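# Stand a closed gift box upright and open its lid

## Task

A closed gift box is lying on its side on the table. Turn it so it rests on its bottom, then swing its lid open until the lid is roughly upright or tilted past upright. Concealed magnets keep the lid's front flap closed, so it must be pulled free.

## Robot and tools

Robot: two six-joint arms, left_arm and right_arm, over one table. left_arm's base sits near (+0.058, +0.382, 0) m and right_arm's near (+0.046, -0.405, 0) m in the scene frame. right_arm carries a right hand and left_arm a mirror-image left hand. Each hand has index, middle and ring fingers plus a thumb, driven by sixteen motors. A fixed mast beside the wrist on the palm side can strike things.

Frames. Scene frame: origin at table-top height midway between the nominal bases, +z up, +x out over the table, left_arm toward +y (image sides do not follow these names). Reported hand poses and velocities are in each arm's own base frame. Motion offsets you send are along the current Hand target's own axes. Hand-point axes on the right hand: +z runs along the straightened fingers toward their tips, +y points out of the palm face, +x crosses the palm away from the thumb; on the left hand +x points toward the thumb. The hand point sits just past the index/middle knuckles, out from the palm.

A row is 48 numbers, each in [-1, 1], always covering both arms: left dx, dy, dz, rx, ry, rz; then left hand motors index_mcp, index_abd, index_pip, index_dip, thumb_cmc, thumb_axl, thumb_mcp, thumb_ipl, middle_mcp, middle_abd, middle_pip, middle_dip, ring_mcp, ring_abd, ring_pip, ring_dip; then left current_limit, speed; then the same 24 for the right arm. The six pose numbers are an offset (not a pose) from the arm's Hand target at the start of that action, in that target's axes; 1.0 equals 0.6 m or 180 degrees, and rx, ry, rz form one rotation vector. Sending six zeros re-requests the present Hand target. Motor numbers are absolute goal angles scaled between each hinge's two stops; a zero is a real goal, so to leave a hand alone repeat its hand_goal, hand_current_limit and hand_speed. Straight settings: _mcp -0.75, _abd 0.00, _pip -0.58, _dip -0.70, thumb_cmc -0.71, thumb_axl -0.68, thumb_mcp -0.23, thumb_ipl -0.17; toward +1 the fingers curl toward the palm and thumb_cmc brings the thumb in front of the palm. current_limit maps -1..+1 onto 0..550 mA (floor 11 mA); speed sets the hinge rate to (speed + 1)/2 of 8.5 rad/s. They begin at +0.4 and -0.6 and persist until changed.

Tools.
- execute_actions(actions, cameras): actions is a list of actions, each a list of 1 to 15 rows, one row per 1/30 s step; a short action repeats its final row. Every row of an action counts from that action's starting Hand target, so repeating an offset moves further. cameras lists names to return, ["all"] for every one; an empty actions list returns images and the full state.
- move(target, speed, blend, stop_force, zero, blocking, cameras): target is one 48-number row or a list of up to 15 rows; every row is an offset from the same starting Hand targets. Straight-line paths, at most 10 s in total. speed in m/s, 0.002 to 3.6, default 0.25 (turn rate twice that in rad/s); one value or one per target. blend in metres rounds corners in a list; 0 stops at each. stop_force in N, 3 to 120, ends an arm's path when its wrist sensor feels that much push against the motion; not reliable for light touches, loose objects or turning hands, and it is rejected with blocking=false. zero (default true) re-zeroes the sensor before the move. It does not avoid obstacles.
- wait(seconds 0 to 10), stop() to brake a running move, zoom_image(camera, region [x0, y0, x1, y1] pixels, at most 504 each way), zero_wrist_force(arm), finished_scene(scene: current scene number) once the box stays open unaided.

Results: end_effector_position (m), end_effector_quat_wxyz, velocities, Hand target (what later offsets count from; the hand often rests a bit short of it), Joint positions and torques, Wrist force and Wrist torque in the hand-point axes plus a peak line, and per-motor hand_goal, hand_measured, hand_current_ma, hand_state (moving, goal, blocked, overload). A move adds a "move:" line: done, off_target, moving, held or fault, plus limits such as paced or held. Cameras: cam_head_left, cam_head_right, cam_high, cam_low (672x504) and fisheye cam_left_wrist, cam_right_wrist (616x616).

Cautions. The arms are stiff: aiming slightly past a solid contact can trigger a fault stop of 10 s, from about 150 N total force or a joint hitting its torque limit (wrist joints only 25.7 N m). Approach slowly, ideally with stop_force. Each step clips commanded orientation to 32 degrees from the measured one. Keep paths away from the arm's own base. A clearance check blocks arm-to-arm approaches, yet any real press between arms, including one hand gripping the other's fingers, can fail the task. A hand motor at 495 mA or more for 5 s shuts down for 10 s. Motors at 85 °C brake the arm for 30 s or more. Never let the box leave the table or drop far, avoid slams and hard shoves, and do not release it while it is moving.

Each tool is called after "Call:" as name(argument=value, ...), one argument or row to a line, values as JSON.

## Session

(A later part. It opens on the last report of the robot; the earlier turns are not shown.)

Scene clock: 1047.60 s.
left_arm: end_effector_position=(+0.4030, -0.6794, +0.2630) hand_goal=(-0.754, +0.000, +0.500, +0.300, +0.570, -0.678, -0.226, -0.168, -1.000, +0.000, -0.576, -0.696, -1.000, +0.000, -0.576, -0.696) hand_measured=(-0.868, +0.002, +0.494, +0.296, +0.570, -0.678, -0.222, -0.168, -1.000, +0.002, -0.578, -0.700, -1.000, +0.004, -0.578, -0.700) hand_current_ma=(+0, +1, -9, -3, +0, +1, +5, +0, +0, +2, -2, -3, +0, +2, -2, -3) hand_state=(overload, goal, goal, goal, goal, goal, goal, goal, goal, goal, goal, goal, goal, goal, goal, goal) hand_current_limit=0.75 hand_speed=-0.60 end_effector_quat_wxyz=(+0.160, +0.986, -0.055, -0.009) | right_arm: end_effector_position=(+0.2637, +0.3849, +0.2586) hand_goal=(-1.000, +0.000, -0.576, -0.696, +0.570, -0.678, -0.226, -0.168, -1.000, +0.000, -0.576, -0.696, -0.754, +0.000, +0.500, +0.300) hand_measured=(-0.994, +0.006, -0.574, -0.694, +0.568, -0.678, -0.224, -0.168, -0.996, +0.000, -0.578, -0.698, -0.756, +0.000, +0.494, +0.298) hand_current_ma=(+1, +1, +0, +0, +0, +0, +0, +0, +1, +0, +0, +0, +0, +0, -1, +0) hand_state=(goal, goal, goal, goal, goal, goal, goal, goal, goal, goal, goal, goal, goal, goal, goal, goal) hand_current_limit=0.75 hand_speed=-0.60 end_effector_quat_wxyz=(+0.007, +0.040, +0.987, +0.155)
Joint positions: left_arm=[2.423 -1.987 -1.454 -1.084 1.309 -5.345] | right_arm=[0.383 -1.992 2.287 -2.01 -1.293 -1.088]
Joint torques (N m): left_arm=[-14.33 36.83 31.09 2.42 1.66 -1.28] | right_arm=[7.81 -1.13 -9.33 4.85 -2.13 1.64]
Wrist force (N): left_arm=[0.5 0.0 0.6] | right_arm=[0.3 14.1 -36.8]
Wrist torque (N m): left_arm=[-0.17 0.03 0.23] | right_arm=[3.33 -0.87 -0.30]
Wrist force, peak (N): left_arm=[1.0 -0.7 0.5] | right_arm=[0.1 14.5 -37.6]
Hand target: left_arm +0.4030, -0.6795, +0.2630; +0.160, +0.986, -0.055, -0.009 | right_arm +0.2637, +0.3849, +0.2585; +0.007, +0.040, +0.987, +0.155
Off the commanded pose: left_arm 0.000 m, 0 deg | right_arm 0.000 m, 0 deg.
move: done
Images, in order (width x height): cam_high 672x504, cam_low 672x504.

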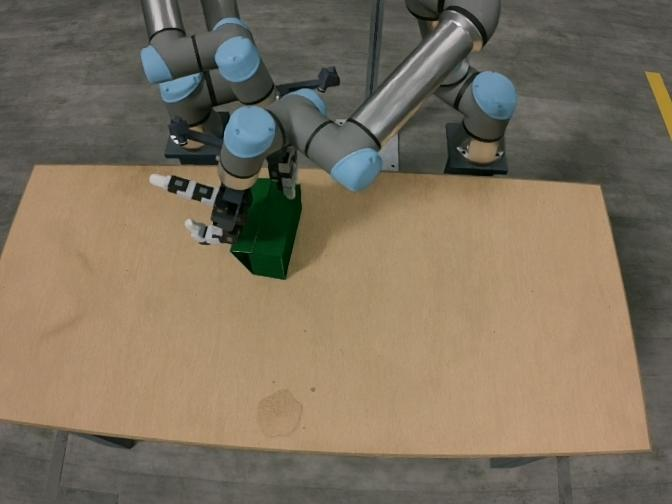

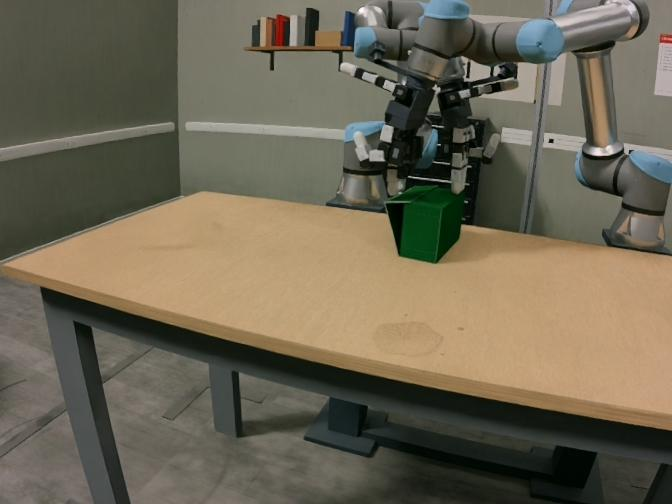

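Call:
move(
  target=[
    [0,0.0129,-0.0397,0,0,0,-0.754,0,0.5,0.3,0.571,-0.678,-0.226,-0.168,-1,0,-0.576,-0.696,-1,0,-0.576,-0.696,0.75,-0.6,0,0,0,0,0,0,-1,0,-0.576,-0.696,0.571,-0.678,-0.226,-0.168,-1,0,-0.576,-0.696,-0.754,0,0.5,0.3,0.75,-0.6],
    [0,-0.0982,-0.0757,0,0,0,-0.754,0,0.5,0.3,0.571,-0.678,-0.226,-0.168,-1,0,-0.576,-0.696,-1,0,-0.576,-0.696,0.75,-0.6,0,0,0,0,0,0,-1,0,-0.576,-0.696,0.571,-0.678,-0.226,-0.168,-1,0,-0.576,-0.696,-0.754,0,0.5,0.3,0.75,-0.6],
  ],
  speed=0.12,
  blend=[0.01,0],
)

Call:
move(
  target=[0,-0.015,0.046,0,0,0,-0.754,0,0.5,0.3,0.571,-0.678,-0.226,-0.168,-1,0,-0.576,-0.696,-1,0,-0.576,-0.696,0.75,-0.6,0,0,0,0,0,0,-1,0,-0.576,-0.696,0.571,-0.678,-0.226,-0.168,-1,0,-0.576,-0.696,-0.754,0,0.5,0.3,0.75,-0.6],
  speed=0.02,
  stop_force=3,
  cameras=["cam_low","cam_high"],
)

Call:
zoom_image(
  camera="cam_low",
  region=[360, 120, 520, 260],
)

Call:
zoom_image(
  camera="cam_high",
  region=[180, 140, 360, 300],
)

Scene clock: 1058.37 s.
left_arm: end_effector_position=(+0.4108, -0.6098, +0.2875) hand_goal=(-0.754, +0.000, +0.500, +0.300, +0.570, -0.678, -0.226, -0.168, -1.000, +0.000, -0.576, -0.696, -1.000, +0.000, -0.576, -0.696) hand_measured=(-0.872, +0.002, +0.494, +0.296, +0.570, -0.678, -0.222, -0.168, -1.000, +0.002, -0.578, -0.700, -1.000, +0.002, -0.578, -0.700) hand_current_ma=(+0, +1, -9, -3, +0, +1, +5, +0, +0, +2, -2, -3, +0, +2, -2, -3) hand_state=(overload, goal, goal, goal, goal, goal, goal, goal, goal, goal, goal, goal, goal, goal, goal, goal) hand_current_limit=0.75 hand_speed=-0.60 end_effector_quat_wxyz=(+0.160, +0.986, -0.055, -0.009) | right_arm: end_effector_position=(+0.2637, +0.3849, +0.2586) hand_goal=(-1.000, +0.000, -0.576, -0.696, +0.570, -0.678, -0.226, -0.168, -1.000, +0.000, -0.576, -0.696, -0.754, +0.000, +0.500, +0.300) hand_measured=(-0.994, +0.006, -0.574, -0.694, +0.568, -0.678, -0.224, -0.168, -0.996, +0.000, -0.578, -0.698, -0.756, +0.000, +0.494, +0.298) hand_current_ma=(+1, +1, +0, +0, +0, +0, +0, +0, +1, +0, +0, +0, +0, +0, -1, +0) hand_state=(goal, goal, goal, goal, goal, goal, goal, goal, goal, goal, goal, goal, goal, goal, goal, goal) hand_current_limit=0.75 hand_speed=-0.60 end_effector_quat_wxyz=(+0.007, +0.040, +0.987, +0.155)
Joint positions: left_arm=[2.519 -1.855 -1.565 -1.131 1.292 -5.247] | right_arm=[0.383 -1.992 2.287 -2.01 -1.293 -1.088]
Joint torques (N m): left_arm=[13.41 45.19 13.77 4.19 -2.44 1.79] | right_arm=[7.92 0.77 -7.65 4.73 -1.99 2.05]
Wrist force (N): left_arm=[0.5 -0.3 0.5] | right_arm=[0.1 13.8 -37.5]
Wrist torque (N m): left_arm=[-0.14 0.00 0.07] | right_arm=[3.32 -0.84 -0.32]
Wrist force, peak (N): left_arm=[0.6 -0.4 1.7] | right_arm=[-0.1 14.6 -37.4]
Hand target: left_arm +0.4108, -0.6097, +0.2875; +0.160, +0.986, -0.055, -0.009 | right_arm +0.2637, +0.3849, +0.2585; +0.007, +0.040, +0.987, +0.155
Off the commanded pose: left_arm 0.000 m, 0 deg | right_arm 0.000 m, 0 deg.
move: done

Scene clock: 1060.97 s.
left_arm: end_effector_position=(+0.4107, -0.6098, +0.2597) hand_goal=(-0.754, +0.000, +0.500, +0.300, +0.570, -0.678, -0.226, -0.168, -1.000, +0.000, -0.576, -0.696, -1.000, +0.000, -0.576, -0.696) hand_measured=(-0.872, +0.002, +0.494, +0.296, +0.570, -0.678, -0.222, -0.168, -1.000, +0.002, -0.578, -0.700, -1.000, +0.004, -0.578, -0.700) hand_current_ma=(+0, +1, -9, -3, +0, +1, +5, +0, +0, +2, -2, -3, +0, +2, -2, -3) hand_state=(overload, goal, goal, goal, goal, goal, goal, goal, goal, goal, goal, goal, goal, goal, goal, goal) hand_current_limit=0.75 hand_speed=-0.60 end_effector_quat_wxyz=(+0.160, +0.986, -0.055, -0.009) | right_arm: end_effector_position=(+0.2637, +0.3849, +0.2586) hand_goal=(-1.000, +0.000, -0.576, -0.696, +0.570, -0.678, -0.226, -0.168, -1.000, +0.000, -0.576, -0.696, -0.754, +0.000, +0.500, +0.300) hand_measured=(-0.994, +0.006, -0.574, -0.694, +0.568, -0.678, -0.224, -0.168, -0.996, +0.000, -0.578, -0.698, -0.756, +0.000, +0.494, +0.298) hand_current_ma=(+1, +1, +0, +0, +0, +0, +0, +0, +1, +0, +0, +0, +0, +0, -1, +0) hand_state=(goal, goal, goal, goal, goal, goal, goal, goal, goal, goal, goal, goal, goal, goal, goal, goal) hand_current_limit=0.75 hand_speed=-0.60 end_effector_quat_wxyz=(+0.007, +0.040, +0.987, +0.155)
Joint positions: left_arm=[2.519 -1.875 -1.613 -1.063 1.292 -5.247] | right_arm=[0.383 -1.992 2.287 -2.01 -1.293 -1.088]
Joint torques (N m): left_arm=[-7.91 43.24 29.2 1.39 0.62 -0.26] | right_arm=[8.29 0.54 -7.79 4.84 -1.92 1.94]
Wrist force (N): left_arm=[0.4 1.0 -3.9] | right_arm=[0.2 14.0 -37.1]
Wrist torque (N m): left_arm=[0.20 -0.14 0.01] | right_arm=[3.33 -0.86 -0.31]
Wrist force, peak (N): left_arm=[0.2 2.9 -9.5] | right_arm=[0.1 14.8 -37.3]
Hand target: left_arm +0.4107, -0.6098, +0.2597; +0.160, +0.986, -0.055, -0.009 (not the last commanded pose) | right_arm +0.2637, +0.3849, +0.2585; +0.007, +0.040, +0.987, +0.155
Off the commanded pose: left_arm 0.001 m, 0 deg | right_arm 0.000 m, 0 deg.
move: contact (left_arm)
Images, in order (width x height): cam_high 672x504, cam_low 672x504.

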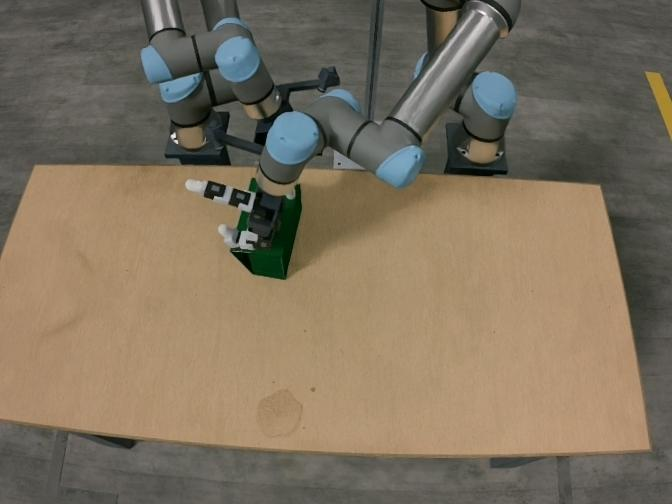

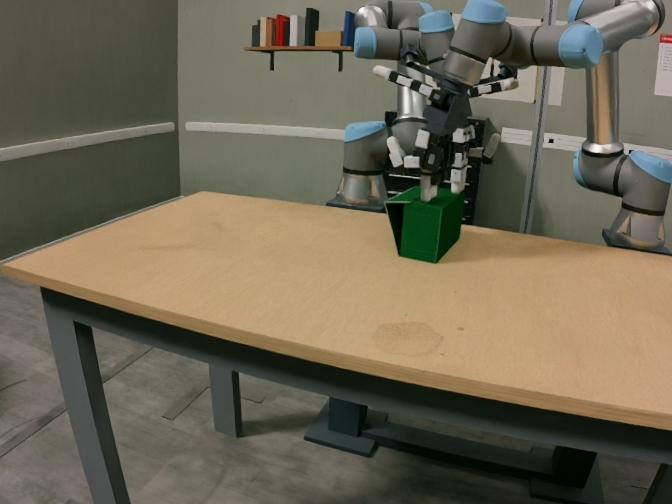

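Scaled by 3.150 from the camera's 672x504 image, which has a finer 960x720 frame.

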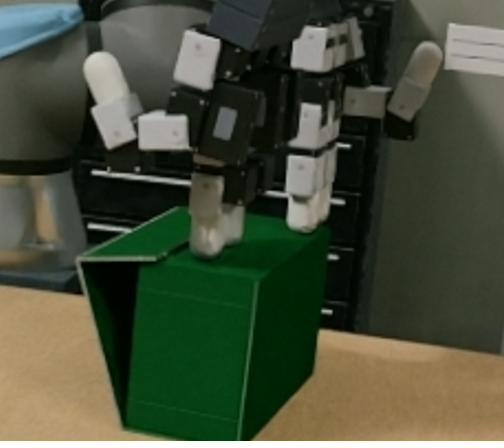

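Scaled by 2.800 from the camera's 672x504 image, which has a finer 960x720 frame.

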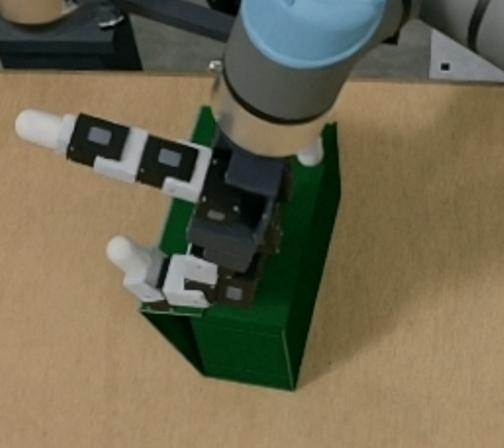

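Call:
move(
  target=[
    [0,0.0008,-0.0024,0,0,0,-0.754,0,0.5,0.3,0.571,-0.678,-0.226,-0.168,-1,0,-0.576,-0.696,-1,0,-0.576,-0.696,0.75,-0.6,0,0,0,0,0,0,-1,0,-0.576,-0.696,0.571,-0.678,-0.226,-0.168,-1,0,-0.576,-0.696,-0.754,0,0.5,0.3,0.75,-0.6],
    [0,0.057,0.0133,0,0,0,-0.754,0,0.5,0.3,0.571,-0.678,-0.226,-0.168,-1,0,-0.576,-0.696,-1,0,-0.576,-0.696,0.75,-0.6,0,0,0,0,0,0,-1,0,-0.576,-0.696,0.571,-0.678,-0.226,-0.168,-1,0,-0.576,-0.696,-0.754,0,0.5,0.3,0.75,-0.6],
    [0,0.1041,0.0303,0,0,0,-0.754,0,0.5,0.3,0.571,-0.678,-0.226,-0.168,-1,0,-0.576,-0.696,-1,0,-0.576,-0.696,0.75,-0.6,0,0,0,0,0,0,-1,0,-0.576,-0.696,0.571,-0.678,-0.226,-0.168,-1,0,-0.576,-0.696,-0.754,0,0.5,0.3,0.75,-0.6],
    [0,0.1444,0.068,0,0,0,-0.754,0,0.5,0.3,0.571,-0.678,-0.226,-0.168,-1,0,-0.576,-0.696,-1,0,-0.576,-0.696,0.75,-0.6,0,0,0,0,0,0,-1,0,-0.576,-0.696,0.571,-0.678,-0.226,-0.168,-1,0,-0.576,-0.696,-0.754,0,0.5,0.3,0.75,-0.6],
  ],
  speed=0.04,
  blend=[0,0.005,0.005,0],
  cameras=["cam_low","cam_high"],
)

Call:
zoom_image(
  camera="cam_low",
  region=[360, 120, 520, 260],
)

Call:
zoom_image(
  camera="cam_high",
  region=[180, 140, 360, 300],
)

Scene clock: 1074.40 s.
left_arm: end_effector_position=(+0.4002, -0.7042, +0.2483) hand_goal=(-0.754, +0.000, +0.500, +0.300, +0.570, -0.678, -0.226, -0.168, -1.000, +0.000, -0.576, -0.696, -1.000, +0.000, -0.576, -0.696) hand_measured=(-0.872, +0.002, +0.494, +0.296, +0.570, -0.678, -0.222, -0.168, -1.000, +0.002, -0.578, -0.700, -1.000, +0.004, -0.578, -0.700) hand_current_ma=(+0, +1, -9, -3, +0, +1, +5, +0, +0, +2, -2, -3, +0, +2, -2, -3) hand_state=(overload, goal, goal, goal, goal, goal, goal, goal, goal, goal, goal, goal, goal, goal, goal, goal) hand_current_limit=0.75 hand_speed=-0.60 end_effector_quat_wxyz=(+0.160, +0.986, -0.055, -0.009) | right_arm: end_effector_position=(+0.2637, +0.3849, +0.2586) hand_goal=(-1.000, +0.000, -0.576, -0.696, +0.570, -0.678, -0.226, -0.168, -1.000, +0.000, -0.576, -0.696, -0.754, +0.000, +0.500, +0.300) hand_measured=(-0.994, +0.006, -0.574, -0.694, +0.568, -0.678, -0.224, -0.168, -0.996, +0.000, -0.578, -0.698, -0.756, +0.000, +0.494, +0.298) hand_current_ma=(+1, +1, +0, +0, +0, +0, +0, +0, +1, +0, +0, +0, +0, +0, -1, +0) hand_state=(goal, goal, goal, goal, goal, goal, goal, goal, goal, goal, goal, goal, goal, goal, goal, goal) hand_current_limit=0.75 hand_speed=-0.60 end_effector_quat_wxyz=(+0.007, +0.040, +0.987, +0.155)
Joint positions: left_arm=[2.392 -2.041 -1.415 -1.061 1.314 -5.377] | right_arm=[0.383 -1.992 2.287 -2.01 -1.293 -1.088]
Joint torques (N m): left_arm=[-14.82 40.87 30.66 4.14 1.64 -1.17] | right_arm=[7.96 1.46 -7.15 4.87 -2.33 2.12]
Wrist force (N): left_arm=[0.7 0.2 0.6] | right_arm=[0.2 14.2 -37.9]
Wrist torque (N m): left_arm=[-0.16 0.01 0.26] | right_arm=[3.40 -0.84 -0.31]
Wrist force, peak (N): left_arm=[0.5 1.1 -4.1] | right_arm=[0.1 14.7 -37.8]
Hand target: left_arm +0.4002, -0.7043, +0.2483; +0.160, +0.986, -0.055, -0.009 | right_arm +0.2637, +0.3849, +0.2585; +0.007, +0.040, +0.987, +0.155
Off the commanded pose: left_arm 0.000 m, 0 deg | right_arm 0.000 m, 0 deg.
move: done
Images, in order (width x height): cam_high 672x504, cam_low 672x504.

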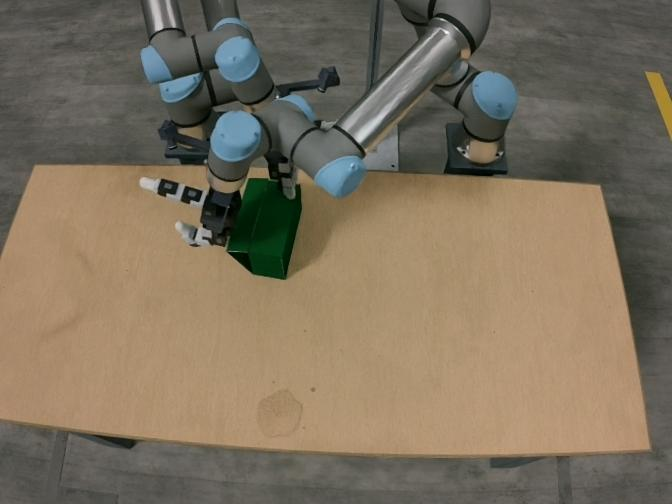

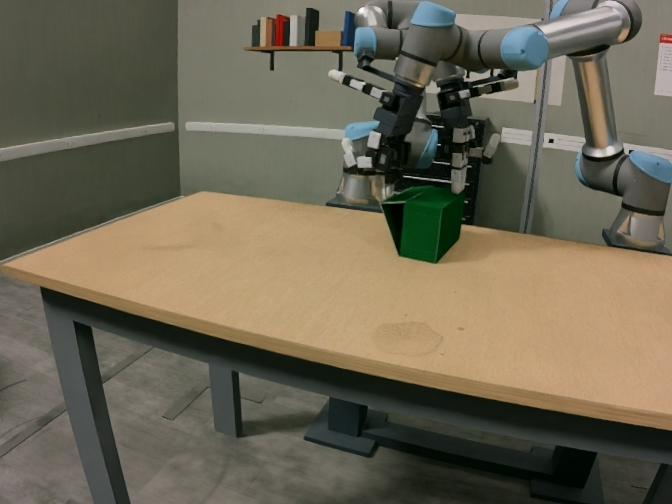

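Scaled by 3.150 from the camera's 672x504 image, which has a finer 960x720 frame.

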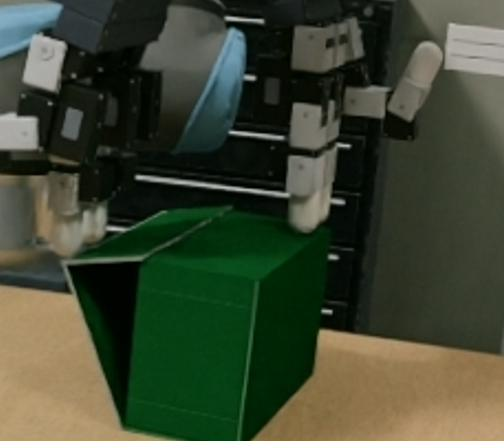

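Scaled by 2.800 from the camera's 672x504 image, which has a finer 960x720 frame.

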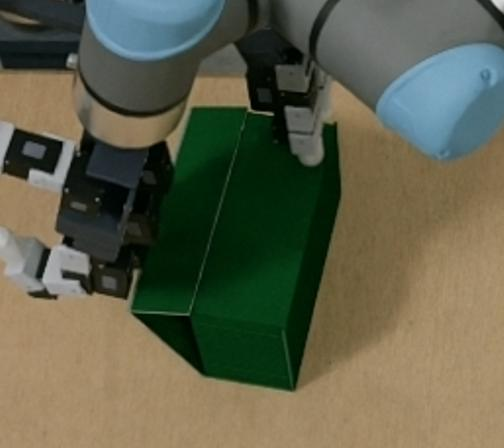

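Call:
move(
  target=[
    [0,0.0155,-0.0476,0,0,0,-0.754,0,0.5,0.3,0.571,-0.678,-0.226,-0.168,-1,0,-0.576,-0.696,-1,0,-0.576,-0.696,0.75,-0.6,0,0,0,0,0,0,-1,0,-0.576,-0.696,0.571,-0.678,-0.226,-0.168,-1,0,-0.576,-0.696,-0.754,0,0.5,0.3,0.75,-0.6],
    [0,-0.0241,-0.0604,0,0,0,-0.754,0,0.5,0.3,0.571,-0.678,-0.226,-0.168,-1,0,-0.576,-0.696,-1,0,-0.576,-0.696,0.75,-0.6,0,0,0,0,0,0,-1,0,-0.576,-0.696,0.571,-0.678,-0.226,-0.168,-1,0,-0.576,-0.696,-0.754,0,0.5,0.3,0.75,-0.6],
    [0,-0.0334,-0.0319,0,0,0,-0.754,0,0.5,0.3,0.571,-0.678,-0.226,-0.168,-1,0,-0.576,-0.696,-1,0,-0.576,-0.696,0.75,-0.6,0,0,0,0,0,0,-1,0,-0.576,-0.696,0.571,-0.678,-0.226,-0.168,-1,0,-0.576,-0.696,-0.754,0,0.5,0.3,0.75,-0.6],
    [0,0.0086,0.0168,0,0,0,-0.754,0,0.5,0.3,0.571,-0.678,-0.226,-0.168,-1,0,-0.576,-0.696,-1,0,-0.576,-0.696,0.75,-0.6,0,0,0,0,0,0,-1,0,-0.576,-0.696,0.571,-0.678,-0.226,-0.168,-1,0,-0.576,-0.696,-0.754,0,0.5,0.3,0.75,-0.6],
  ],
  speed=[0.1,0.1,0.05,0.03],
  blend=[0.01,0.005,0.002,0],
  cameras=["cam_low","cam_high"],
)

Call:
zoom_image(
  camera="cam_low",
  region=[360, 120, 520, 260],
)

Call:
zoom_image(
  camera="cam_high",
  region=[180, 140, 360, 300],
)

Scene clock: 1087.77 s.
left_arm: end_effector_position=(+0.3993, -0.7122, +0.2404) hand_goal=(-0.754, +0.000, +0.500, +0.300, +0.570, -0.678, -0.226, -0.168, -1.000, +0.000, -0.576, -0.696, -1.000, +0.000, -0.576, -0.696) hand_measured=(-0.874, +0.002, +0.494, +0.296, +0.570, -0.678, -0.222, -0.168, -0.998, +0.002, -0.576, -0.698, -1.000, +0.002, -0.578, -0.698) hand_current_ma=(+0, +1, -9, -3, +0, +1, +5, +0, +2, +2, +0, -1, +0, +2, -1, -2) hand_state=(overload, goal, goal, goal, goal, goal, goal, goal, goal, goal, goal, goal, goal, goal, goal, goal) hand_current_limit=0.75 hand_speed=-0.60 end_effector_quat_wxyz=(+0.160, +0.986, -0.055, -0.009) | right_arm: end_effector_position=(+0.2637, +0.3849, +0.2586) hand_goal=(-1.000, +0.000, -0.576, -0.696, +0.570, -0.678, -0.226, -0.168, -1.000, +0.000, -0.576, -0.696, -0.754, +0.000, +0.500, +0.300) hand_measured=(-0.988, +0.006, -0.568, -0.692, +0.568, -0.678, -0.224, -0.168, -0.996, +0.000, -0.578, -0.698, -0.756, +0.000, +0.494, +0.298) hand_current_ma=(+4, +1, +2, +1, +0, +0, +0, +0, +1, +0, +0, +0, +0, +0, -1, +0) hand_state=(goal, goal, goal, goal, goal, goal, goal, goal, goal, goal, goal, goal, goal, goal, goal, goal) hand_current_limit=0.75 hand_speed=-0.60 end_effector_quat_wxyz=(+0.007, +0.040, +0.987, +0.155)
Joint positions: left_arm=[2.382 -2.061 -1.406 -1.047 1.316 -5.386] | right_arm=[0.383 -1.992 2.287 -2.01 -1.293 -1.088]
Joint torques (N m): left_arm=[-14.16 39.82 31.46 4.19 1.73 -1.06] | right_arm=[8.45 2.46 -6.62 4.95 -2.26 2.17]
Wrist force (N): left_arm=[0.8 -0.1 0.3] | right_arm=[0.0 15.2 -40.1]
Wrist torque (N m): left_arm=[-0.18 -0.02 0.28] | right_arm=[3.58 -0.93 -0.33]
Wrist force, peak (N): left_arm=[0.5 -0.4 1.1] | right_arm=[0.1 15.3 -40.2]
Hand target: left_arm +0.3993, -0.7123, +0.2404; +0.160, +0.986, -0.055, -0.009 | right_arm +0.2637, +0.3849, +0.2585; +0.007, +0.040, +0.987, +0.155
Off the commanded pose: left_arm 0.000 m, 0 deg | right_arm 0.000 m, 0 deg.
move: done
Images, in order (width x height): cam_high 672x504, cam_low 672x504.

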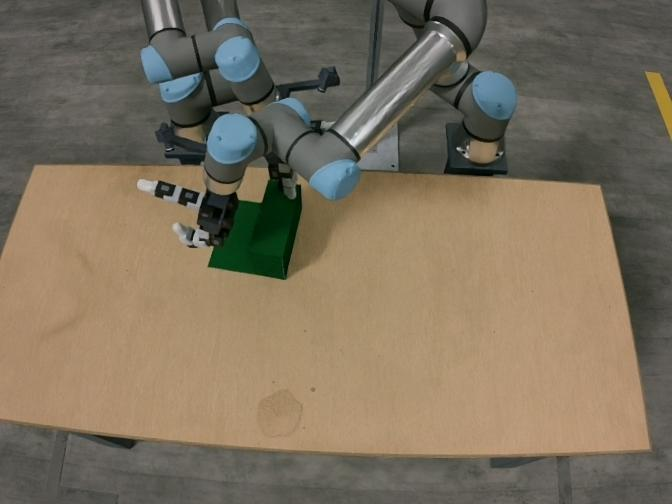

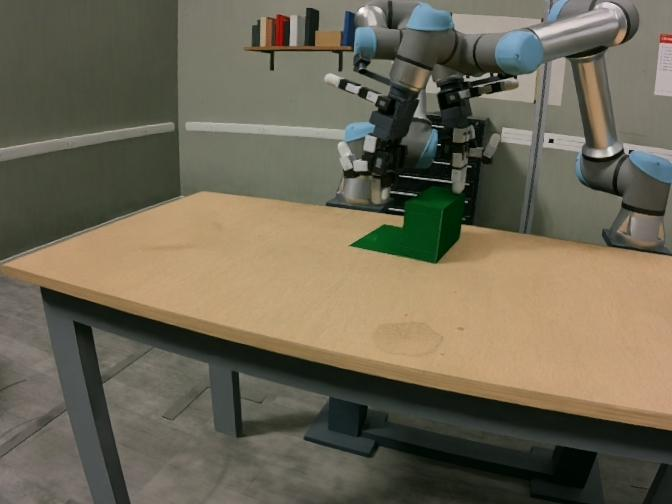

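Scaled by 3.150 from the camera's 672x504 image, which has a finer 960x720 frame.

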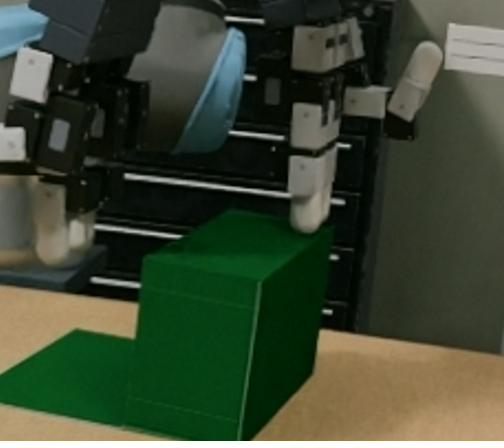

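Scaled by 2.800 from the camera's 672x504 image, which has a finer 960x720 frame.

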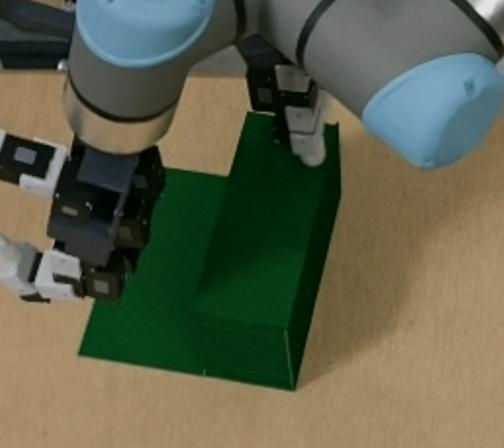

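Call:
move(
  target=[
    [0,0.0309,-0.0951,0,0,0,-0.754,0,0.5,0.3,0.571,-0.678,-0.226,-0.168,-1,0,-0.576,-0.696,-1,0,-0.576,-0.696,0.75,-0.6,0,0.0309,-0.0951,0,0,0,-1,0,-0.576,-0.696,0.571,-0.678,-0.226,-0.168,-1,0,-0.576,-0.696,-0.754,0,0.5,0.3,0.75,-0.6],
    [0,-0.2386,-0.1826,0,0,0,-0.754,0,0.5,0.3,0.571,-0.678,-0.226,-0.168,-1,0,-0.576,-0.696,-1,0,-0.576,-0.696,0.75,-0.6,0,0.0309,-0.0951,0,0,0,-1,0,-0.576,-0.696,0.571,-0.678,-0.226,-0.168,-1,0,-0.576,-0.696,-0.754,0,0.5,0.3,0.75,-0.6],
    [0,-0.2386,-0.1826,0,0,0,-0.754,0,0.5,0.3,0.571,-0.678,-0.226,-0.168,-1,0,-0.576,-0.696,-1,0,-0.576,-0.696,0.75,-0.6,-0.108,-0.321,-0.2095,0,0,0,-1,0,-0.576,-0.696,0.571,-0.678,-0.226,-0.168,-1,0,-0.576,-0.696,-0.754,0,0.5,0.3,0.75,-0.6],
    [0,-0.2726,-0.078,0,0,0,-0.754,0,0.5,0.3,0.571,-0.678,-0.226,-0.168,-1,0,-0.576,-0.696,-1,0,-0.576,-0.696,0.75,-0.6,-0.108,-0.321,-0.2095,0,0,0,0.342,0,-0.576,-0.696,0.571,-0.678,-0.226,-0.168,0.342,0,-0.576,-0.696,0.342,0,-0.576,-0.696,0.75,-0.5],
  ],
  speed=[0.1,0.25,0.25,0.2],
  blend=[0.01,0.02,0,0],
  cameras=["cam_low","cam_high","cam_head_right"],
)

Call:
zoom_image(
  camera="cam_high",
  region=[180, 140, 360, 300],
)

Scene clock: 1116.20 s.
left_arm: end_effector_position=(+0.4063, -0.6597, +0.2994) hand_goal=(-0.754, +0.000, +0.500, +0.300, +0.570, -0.678, -0.226, -0.168, -1.000, +0.000, -0.576, -0.696, -1.000, +0.000, -0.576, -0.696) hand_measured=(-0.894, +0.002, +0.494, +0.296, +0.570, -0.678, -0.222, -0.168, -1.000, +0.002, -0.576, -0.698, -1.000, +0.002, -0.578, -0.698) hand_current_ma=(+0, +1, -8, -3, +0, +1, +5, +0, +0, +2, +0, -1, +0, +2, -1, -2) hand_state=(overload, goal, goal, goal, goal, goal, goal, goal, goal, goal, goal, goal, goal, goal, goal, goal) hand_current_limit=0.75 hand_speed=-0.60 end_effector_quat_wxyz=(+0.159, +0.986, -0.054, -0.009) | right_arm: end_effector_position=(+0.2636, +0.3850, +0.3185) hand_goal=(-1.000, +0.000, -0.576, -0.696, +0.570, -0.678, -0.226, -0.168, -1.000, +0.000, -0.576, -0.696, -0.754, +0.000, +0.500, +0.300) hand_measured=(-0.996, +0.000, -0.572, -0.694, +0.568, -0.678, -0.224, -0.168, -0.996, +0.000, -0.578, -0.698, -0.756, +0.000, +0.494, +0.298) hand_current_ma=(+1, +0, +0, +0, +0, +0, +0, +0, +1, +0, +0, +0, +0, +0, -1, +0) hand_state=(goal, goal, goal, goal, goal, goal, goal, goal, goal, goal, goal, goal, goal, goal, goal, goal) hand_current_limit=0.75 hand_speed=-0.60 end_effector_quat_wxyz=(+0.007, +0.040, +0.987, +0.155)
Joint positions: left_arm=[2.449 -1.933 -1.432 -1.169 1.305 -5.318] | right_arm=[0.383 -2.029 2.149 -1.836 -1.293 -1.087]
Joint torques (N m): left_arm=[-15.09 36.1 32.53 1.84 1.58 -1.15] | right_arm=[-10.23 -16.92 -29.88 -1.34 0.07 -1.56]
Wrist force (N): left_arm=[0.4 -0.3 0.9] | right_arm=[-0.4 0.6 -0.8]
Wrist torque (N m): left_arm=[-0.19 0.03 0.21] | right_arm=[0.12 -0.04 -0.07]
Wrist force, peak (N): left_arm=[2.3 -6.3 -2.8] | right_arm=[-0.3 15.3 -40.7]
Hand target: left_arm +0.4063, -0.6598, +0.2995; +0.159, +0.986, -0.054, -0.009 (not the last commanded pose) | right_arm +0.2636, +0.3850, +0.3185; +0.007, +0.040, +0.987, +0.155 (not the last commanded pose)
Off the commanded pose: left_arm 0.134 m, 0 deg | right_arm 0.231 m, 0 deg.
move: held (left_arm; a check stopped the path), off_target (right_arm; braked when a check withheld steps of left_arm); path passed 1 of 4 targets; target 4's new numbers were not sent; limits=held
pose unreachable (left arm): on one or more control steps of this call, first in action 0 (counted from 0), this arm could not follow its commanded pose, so it was not sent that pose on those steps. It may still have moved: this result reports where it is.
cause: moving toward the commanded pose would bring a part of the arm too close to another arm (a part of this arm just beyond joint 4 (wrist 1) and a part of the right arm just beyond its joint 6 (wrist 3), along the way the arms are being sent, or toward where that arm still pushes).
Images, in order (width x height): cam_head_right 672x504, cam_high 672x504, cam_low 672x504.

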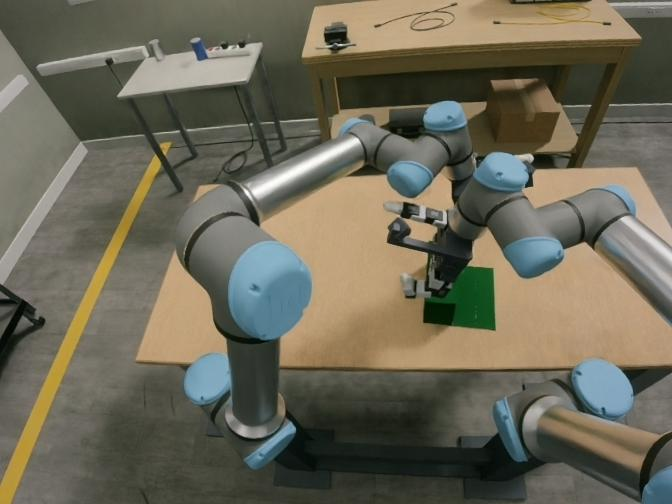

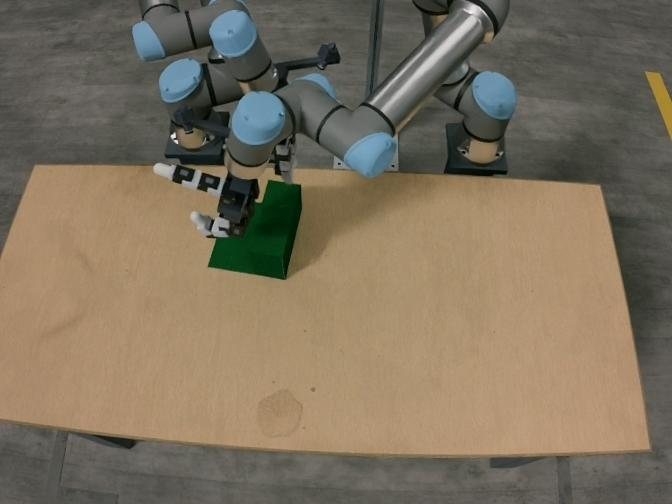

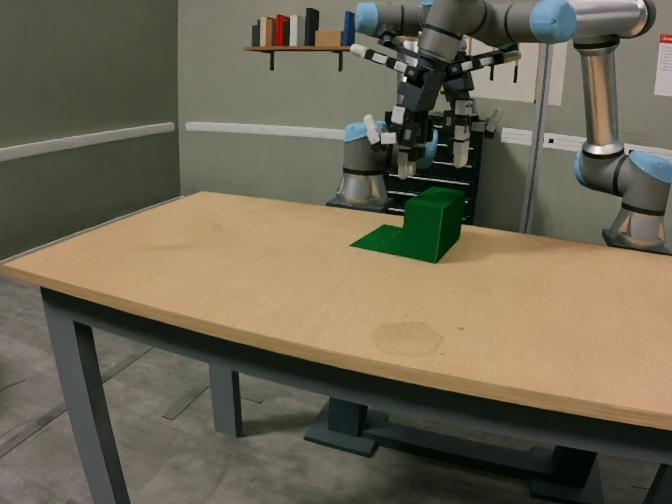

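Scaled by 2.800 from the camera's 672x504 image, which has a finer 960x720 frame.

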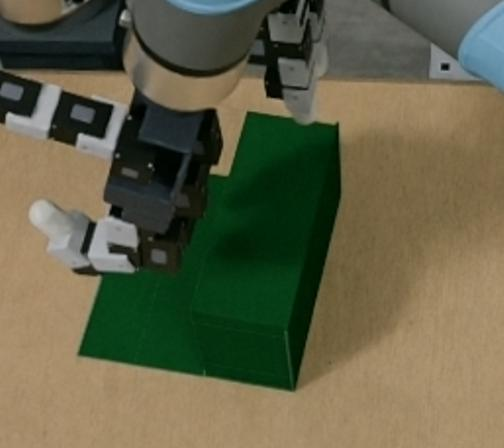

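Call:
move(
  target=[
    [0,0,0,0,0,0,-0.754,0,0.5,0.3,0.571,-0.678,-0.226,-0.168,-1,0,-0.576,-0.696,-1,0,-0.576,-0.696,0.75,-0.6,0,-0.3519,-0.1143,0,0,0,-1,0,-0.576,-0.696,0.571,-0.678,-0.226,-0.168,-1,0,-0.576,-0.696,-0.754,0,0.5,0.3,0.75,-0.6],
    [0,-0.1839,-0.0597,0,0,0,-0.754,0,0.5,0.3,0.571,-0.678,-0.226,-0.168,-1,0,-0.576,-0.696,-1,0,-0.576,-0.696,0.75,-0.6,0,-0.3519,-0.1143,0,0,0,-1,0,-0.576,-0.696,0.571,-0.678,-0.226,-0.168,-1,0,-0.576,-0.696,-0.754,0,0.5,0.3,0.75,-0.6],
    [0,-0.2174,0.0433,0,0,0,-0.754,0,0.5,0.3,0.571,-0.678,-0.226,-0.168,-1,0,-0.576,-0.696,-1,0,-0.576,-0.696,0.75,-0.6,-0.108,-0.3519,-0.1143,0,0,0,-1,0,-0.576,-0.696,0.571,-0.678,-0.226,-0.168,-1,0,-0.576,-0.696,-0.754,0,0.5,0.3,0.75,-0.6],
    [0,-0.2174,0.0433,0,0,0,-0.754,0,0.5,0.3,0.571,-0.678,-0.226,-0.168,-1,0,-0.576,-0.696,-1,0,-0.576,-0.696,0.75,-0.6,-0.108,-0.3519,-0.1143,0,0,0,0.342,0,-0.576,-0.696,0.571,-0.678,-0.226,-0.168,0.342,0,-0.576,-0.696,0.342,0,-0.576,-0.696,0.75,-0.5],
  ],
  speed=0.25,
  cameras=["cam_low","cam_high","cam_head_right"],
)

Call:
zoom_image(
  camera="cam_high",
  region=[180, 140, 360, 300],
)

Call:
zoom_image(
  camera="cam_low",
  region=[320, 120, 520, 280],
)

Scene clock: 1130.67 s.
left_arm: end_effector_position=(+0.4190, -0.5448, +0.2339) hand_goal=(-0.754, +0.000, +0.500, +0.300, +0.570, -0.678, -0.226, -0.168, -1.000, +0.000, -0.576, -0.696, -1.000, +0.000, -0.576, -0.696) hand_measured=(-0.900, +0.002, +0.494, +0.296, +0.570, -0.678, -0.222, -0.168, -1.000, +0.002, -0.576, -0.698, -1.000, +0.002, -0.578, -0.698) hand_current_ma=(+0, +1, -8, -3, +0, +1, +5, +0, +0, +2, +0, -1, +0, +2, -1, -2) hand_state=(overload, goal, goal, goal, goal, goal, goal, goal, goal, goal, goal, goal, goal, goal, goal, goal) hand_current_limit=0.75 hand_speed=-0.60 end_effector_quat_wxyz=(+0.159, +0.986, -0.054, -0.009) | right_arm: end_effector_position=(+0.3104, +0.1585, +0.3190) hand_goal=(+0.342, +0.000, -0.576, -0.696, +0.570, -0.678, -0.226, -0.168, +0.342, +0.000, -0.576, -0.696, +0.342, +0.000, -0.576, -0.696) hand_measured=(+0.322, +0.000, -0.576, -0.694, +0.568, -0.678, -0.224, -0.168, +0.320, +0.000, -0.578, -0.698, +0.322, +0.000, -0.576, -0.694) hand_current_ma=(-10, +0, +0, +0, +0, +0, +0, +0, -13, +0, +0, +0, -10, +0, +0, +0) hand_state=(goal, goal, goal, goal, goal, goal, goal, goal, blocked, goal, goal, goal, goal, goal, goal, goal) hand_current_limit=0.75 hand_speed=-0.50 end_effector_quat_wxyz=(+0.007, +0.040, +0.987, +0.155)
Joint positions: left_arm=[2.621 -1.803 -1.77 -1.01 1.278 -5.142] | right_arm=[-0.471 -2.199 2.156 -1.406 -1.282 -1.979]
Joint torques (N m): left_arm=[-14.89 26.97 13.92 4.13 -2.38 -1.22] | right_arm=[8.79 12.95 -28.94 -3.52 -1.74 1.94]
Wrist force (N): left_arm=[0.8 -0.1 0.5] | right_arm=[-0.5 0.5 -1.0]
Wrist torque (N m): left_arm=[-0.17 -0.05 0.33] | right_arm=[0.28 0.01 -0.19]
Wrist force, peak (N): left_arm=[1.0 -0.4 1.7] | right_arm=[-0.7 1.9 -0.6]
Hand target: left_arm +0.4190, -0.5448, +0.2339; +0.159, +0.986, -0.054, -0.009 | right_arm +0.3104, +0.1585, +0.3190; +0.007, +0.040, +0.987, +0.155
Off the commanded pose: left_arm 0.000 m, 0 deg | right_arm 0.000 m, 0 deg.
move: done
Images, in order (width x height): cam_head_right 672x504, cam_high 672x504, cam_low 672x504.

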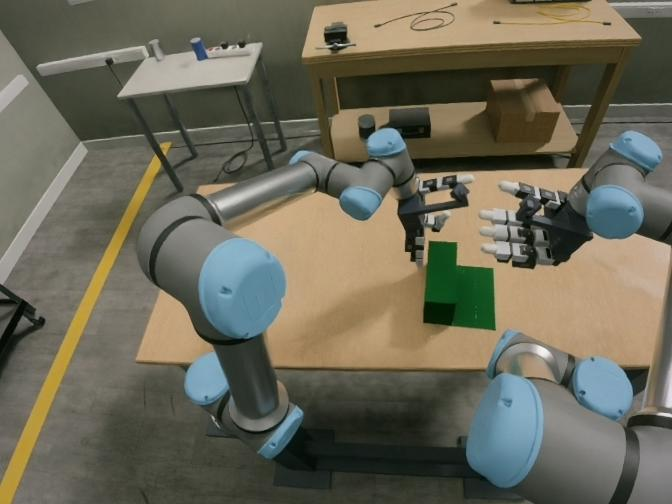

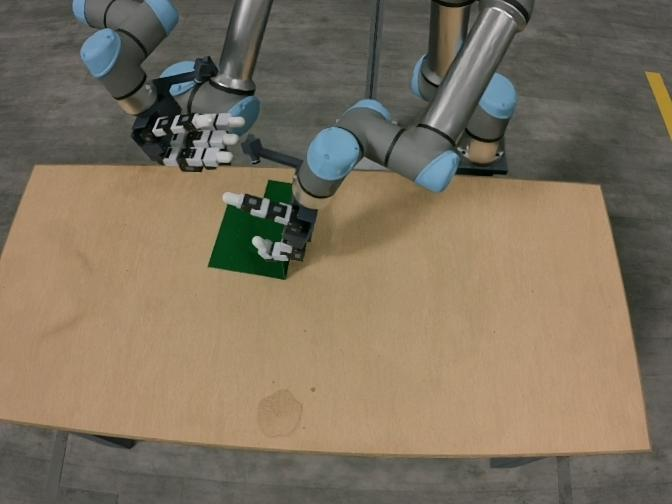

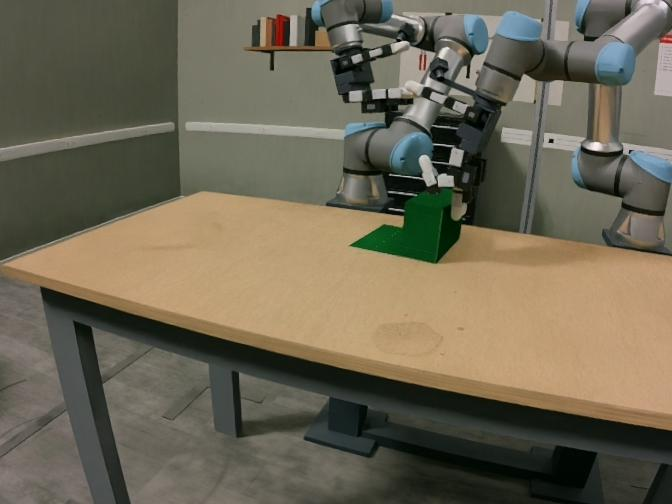

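Scaled by 2.800 from the camera's 672x504 image, which has a finer 960x720 frame.

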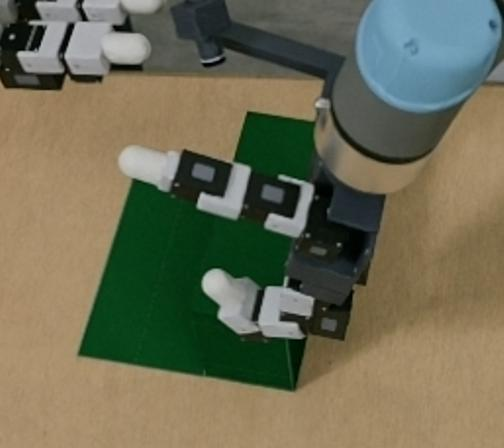

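Scaled by 2.520 from the camera's 672x504 image, which has a finer 960x720 frame.

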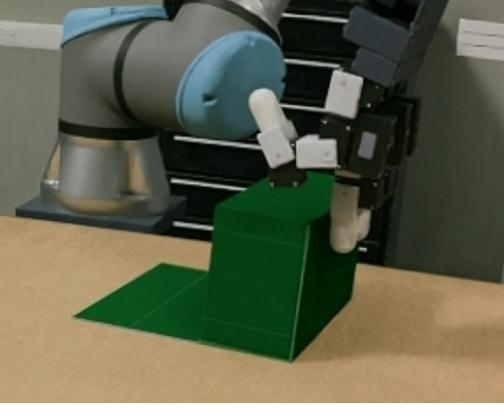

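Call:
move(
  target=[0,0,0,0,0,0,-0.754,0,0.5,0.3,0.571,-0.678,-0.226,-0.168,-1,0,-0.576,-0.696,-1,0,-0.576,-0.696,0.75,-0.6,0,-0.1223,0.3764,0,0,0,0.342,0,-0.576,-0.696,0.571,-0.678,-0.226,-0.168,0.342,0,-0.576,-0.696,0.342,0,-0.576,-0.696,0.75,-0.5],
  speed=0.2,
  cameras=["cam_low","cam_high","cam_head_right","cam_right_wrist"],
)

Call:
zoom_image(
  camera="cam_low",
  region=[320, 120, 520, 280],
)

Call:
zoom_image(
  camera="cam_head_right",
  region=[380, 200, 560, 340],
)

Scene clock: 1138.40 s.
left_arm: end_effector_position=(+0.4190, -0.5448, +0.2339) hand_goal=(-0.754, +0.000, +0.500, +0.300, +0.570, -0.678, -0.226, -0.168, -1.000, +0.000, -0.576, -0.696, -1.000, +0.000, -0.576, -0.696) hand_measured=(-0.900, +0.002, +0.494, +0.296, +0.570, -0.678, -0.222, -0.168, -1.000, +0.002, -0.576, -0.698, -1.000, +0.002, -0.578, -0.698) hand_current_ma=(+0, +1, -8, -3, +0, +1, +5, +0, +0, +2, +0, -1, +0, +2, -1, -2) hand_state=(overload, goal, goal, goal, goal, goal, goal, goal, goal, goal, goal, goal, goal, goal, goal, goal) hand_current_limit=0.75 hand_speed=-0.60 end_effector_quat_wxyz=(+0.159, +0.986, -0.054, -0.009) | right_arm: end_effector_position=(+0.3106, +0.1581, +0.0815) hand_goal=(+0.342, +0.000, -0.576, -0.696, +0.570, -0.678, -0.226, -0.168, +0.342, +0.000, -0.576, -0.696, +0.342, +0.000, -0.576, -0.696) hand_measured=(+0.324, +0.000, -0.576, -0.694, +0.568, -0.678, -0.224, -0.168, +0.320, +0.000, -0.578, -0.698, +0.322, +0.000, -0.576, -0.694) hand_current_ma=(-9, +0, +0, +0, +0, +0, +0, +0, -13, +0, +0, +0, -10, +0, +0, +0) hand_state=(goal, goal, goal, goal, goal, goal, goal, goal, blocked, goal, goal, goal, goal, goal, goal, goal) hand_current_limit=0.75 hand_speed=-0.50 end_effector_quat_wxyz=(+0.007, +0.040, +0.987, +0.155)
Joint positions: left_arm=[2.621 -1.803 -1.77 -1.01 1.278 -5.142] | right_arm=[-0.472 -1.885 2.683 -2.247 -1.282 -1.98]
Joint torques (N m): left_arm=[-14.41 27.85 14.29 4.15 -2.51 -1.23] | right_arm=[8.24 6.24 -10.6 -3.5 3.34 1.93]
Wrist force (N): left_arm=[0.9 -0.1 0.5] | right_arm=[-0.9 0.3 -0.2]
Wrist torque (N m): left_arm=[-0.17 -0.06 0.34] | right_arm=[0.20 0.10 -0.24]
Wrist force, peak (N): left_arm=[1.1 0.0 0.7] | right_arm=[-0.7 0.9 -1.9]
Hand target: left_arm +0.4190, -0.5448, +0.2339; +0.159, +0.986, -0.054, -0.009 | right_arm +0.3107, +0.1581, +0.0815; +0.007, +0.040, +0.987, +0.155
Off the commanded pose: left_arm 0.000 m, 0 deg | right_arm 0.000 m, 0 deg.
move: done
camera_calibration:
cam_right_wrist: T_world_to_cam=[[0.808839, 0.566195, 0.158753, -0.313272], [0.403425, -0.730727, 0.550715, -0.1071], [0.427817, -0.381395, -0.819457, 0.117124], [0, 0, 0, 1]] pos_world=[0.246486, 0.143783, 0.204692]
Images, in order (width x height): cam_head_right 672x504, cam_high 672x504, cam_low 672x504, cam_right_wrist 616x616.

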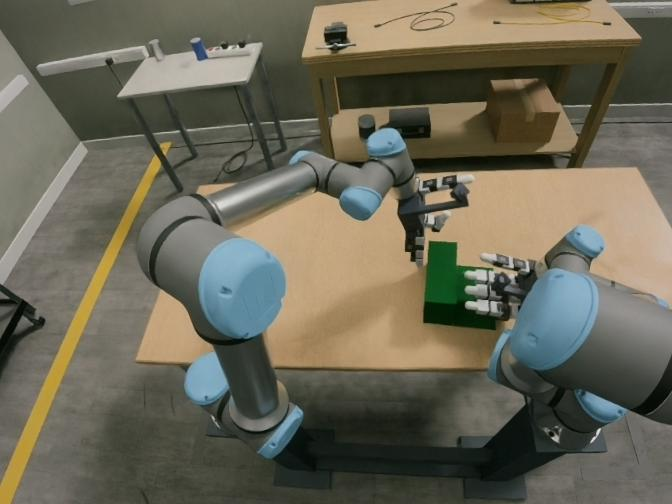

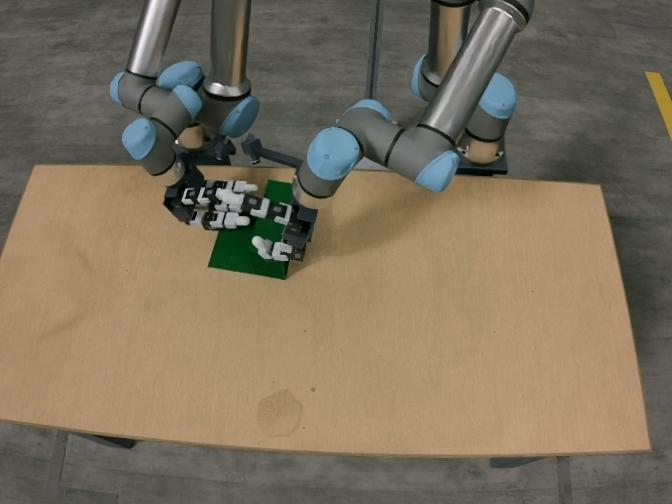

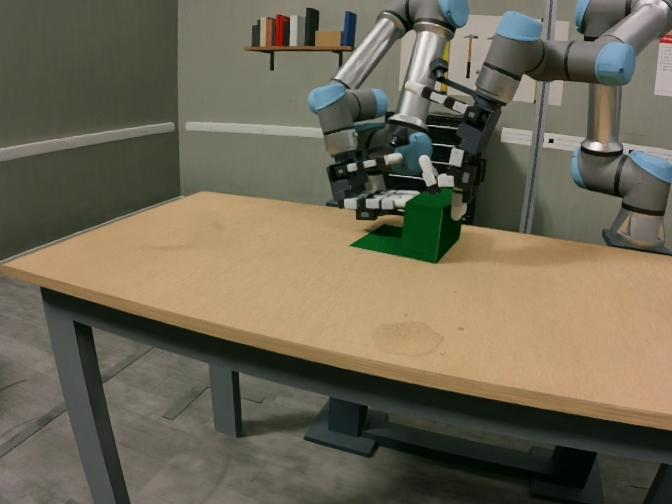

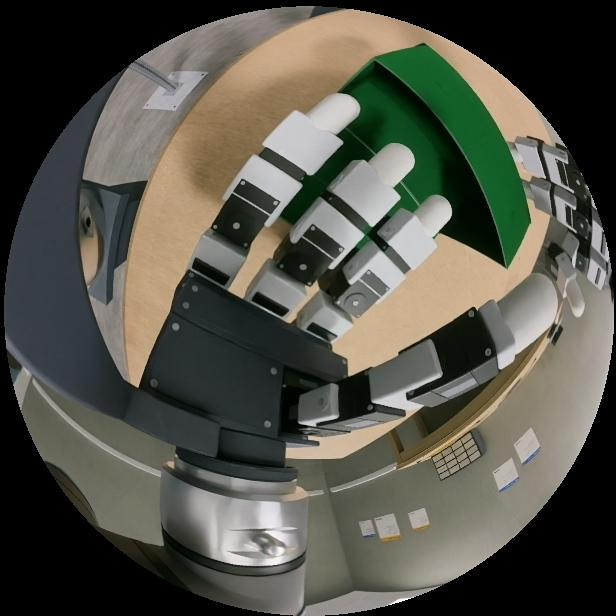

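Scaled by 2.520 from the camera's 672x504 image, which has a finer 960x720 frame.

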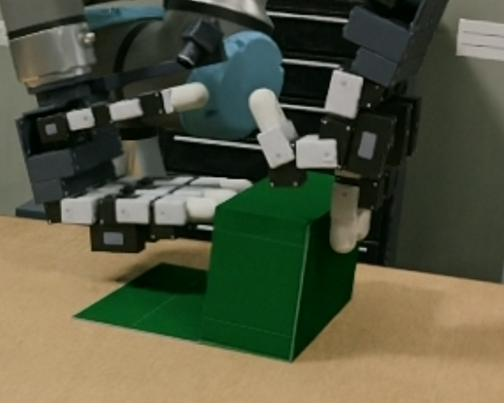

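Scaled by 2.800 from the camera's 672x504 image, which has a finer 960x720 frame.

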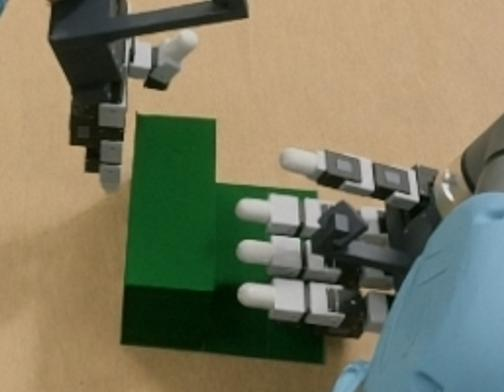

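Call:
move(
  target=[
    [0,0,0,0,0,0,-0.754,0,0.5,0.3,0.571,-0.678,-0.226,-0.168,-1,0,-0.576,-0.696,-1,0,-0.576,-0.696,0.75,-0.6,0,-0.0077,0.0238,0,0,0,0.342,0,-0.576,-0.696,0.571,-0.678,-0.226,-0.168,0.342,0,-0.576,-0.696,0.342,0,-0.576,-0.696,0.75,-0.5],
    [0,0,0,0,0,0,-0.754,0,0.5,0.3,0.571,-0.678,-0.226,-0.168,-1,0,-0.576,-0.696,-1,0,-0.576,-0.696,0.75,-0.6,0,0.0874,0.0547,0,0,0,0.342,0,-0.576,-0.696,0.571,-0.678,-0.226,-0.168,0.342,0,-0.576,-0.696,0.342,0,-0.576,-0.696,0.75,-0.5],
  ],
  speed=0.08,
  stop_force=4,
  cameras=["cam_low","cam_right_wrist"],
)

Call:
zoom_image(
  camera="cam_low",
  region=[320, 120, 520, 280],
)

Scene clock: 1146.70 s.
left_arm: end_effector_position=(+0.4190, -0.5448, +0.2339) hand_goal=(-0.754, +0.000, +0.500, +0.300, +0.570, -0.678, -0.226, -0.168, -1.000, +0.000, -0.576, -0.696, -1.000, +0.000, -0.576, -0.696) hand_measured=(-0.900, +0.002, +0.494, +0.296, +0.570, -0.678, -0.222, -0.168, -1.000, +0.002, -0.576, -0.698, -1.000, +0.002, -0.578, -0.698) hand_current_ma=(+0, +1, -8, -3, +0, +1, +5, +0, +0, +2, +0, -1, +0, +2, -1, -2) hand_state=(overload, goal, goal, goal, goal, goal, goal, goal, goal, goal, goal, goal, goal, goal, goal, goal) hand_current_limit=0.75 hand_speed=-0.60 end_effector_quat_wxyz=(+0.159, +0.986, -0.054, -0.009) | right_arm: end_effector_position=(+0.3155, +0.2179, +0.0664) hand_goal=(+0.342, +0.000, -0.576, -0.696, +0.570, -0.678, -0.226, -0.168, +0.342, +0.000, -0.576, -0.696, +0.342, +0.000, -0.576, -0.696) hand_measured=(+0.324, +0.000, -0.576, -0.694, +0.568, -0.678, -0.224, -0.168, +0.320, +0.000, -0.578, -0.698, +0.328, +0.002, -0.576, -0.694) hand_current_ma=(-9, +0, +0, +0, +0, +0, +0, +0, -13, +0, +0, +0, -5, +0, +0, +0) hand_state=(goal, goal, goal, goal, goal, goal, goal, goal, blocked, goal, goal, goal, goal, goal, goal, goal) hand_current_limit=0.75 hand_speed=-0.50 end_effector_quat_wxyz=(+0.007, +0.040, +0.987, +0.155)
Joint positions: left_arm=[2.621 -1.803 -1.77 -1.01 1.278 -5.142] | right_arm=[-0.239 -1.746 2.688 -2.464 -1.262 -1.738]
Joint torques (N m): left_arm=[-14.53 27.87 14.12 4.02 -2.37 -1.38] | right_arm=[8.7 2.68 -22.46 -4 -1.78 2.14]
Wrist force (N): left_arm=[0.8 0.0 0.7] | right_arm=[0.3 0.0 -0.5]
Wrist torque (N m): left_arm=[-0.18 -0.04 0.32] | right_arm=[0.27 -0.03 -0.20]
Wrist force, peak (N): left_arm=[1.0 0.0 0.8] | right_arm=[0.3 1.0 -0.8]
Hand target: left_arm +0.4190, -0.5448, +0.2339; +0.159, +0.986, -0.054, -0.009 | right_arm +0.3155, +0.2179, +0.0664; +0.007, +0.040, +0.987, +0.155
Off the commanded pose: left_arm 0.000 m, 0 deg | right_arm 0.000 m, 0 deg.
move: done
camera_calibration:
cam_right_wrist: T_world_to_cam=[[0.808839, 0.566195, 0.158753, -0.348616], [0.403425, -0.730727, 0.550715, -0.0570229], [0.427817, -0.381395, -0.819457, 0.125504], [0, 0, 0, 1]] pos_world=[0.251286, 0.203583, 0.189592]
Images, in order (width x height): cam_low 672x504, cam_right_wrist 616x616.

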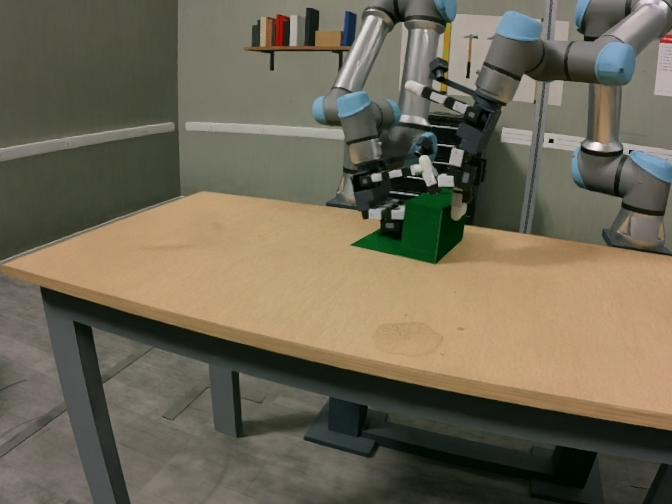

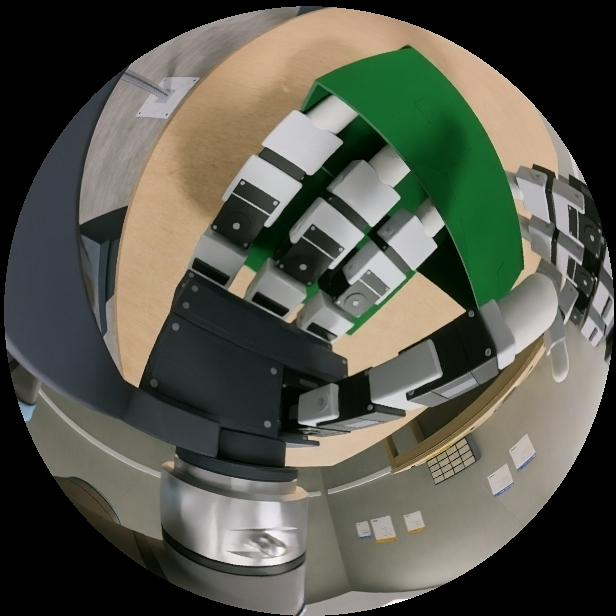

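Scaled by 2.520 from the camera's 672x504 image, which has a finer 960x720 frame.

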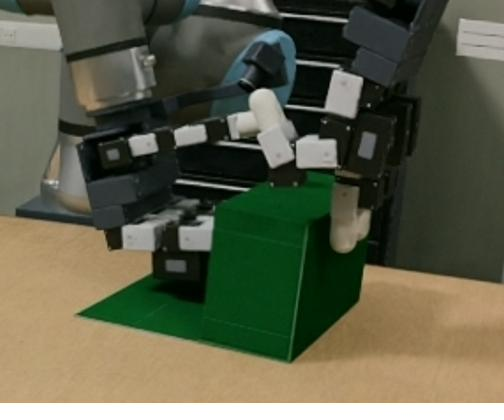

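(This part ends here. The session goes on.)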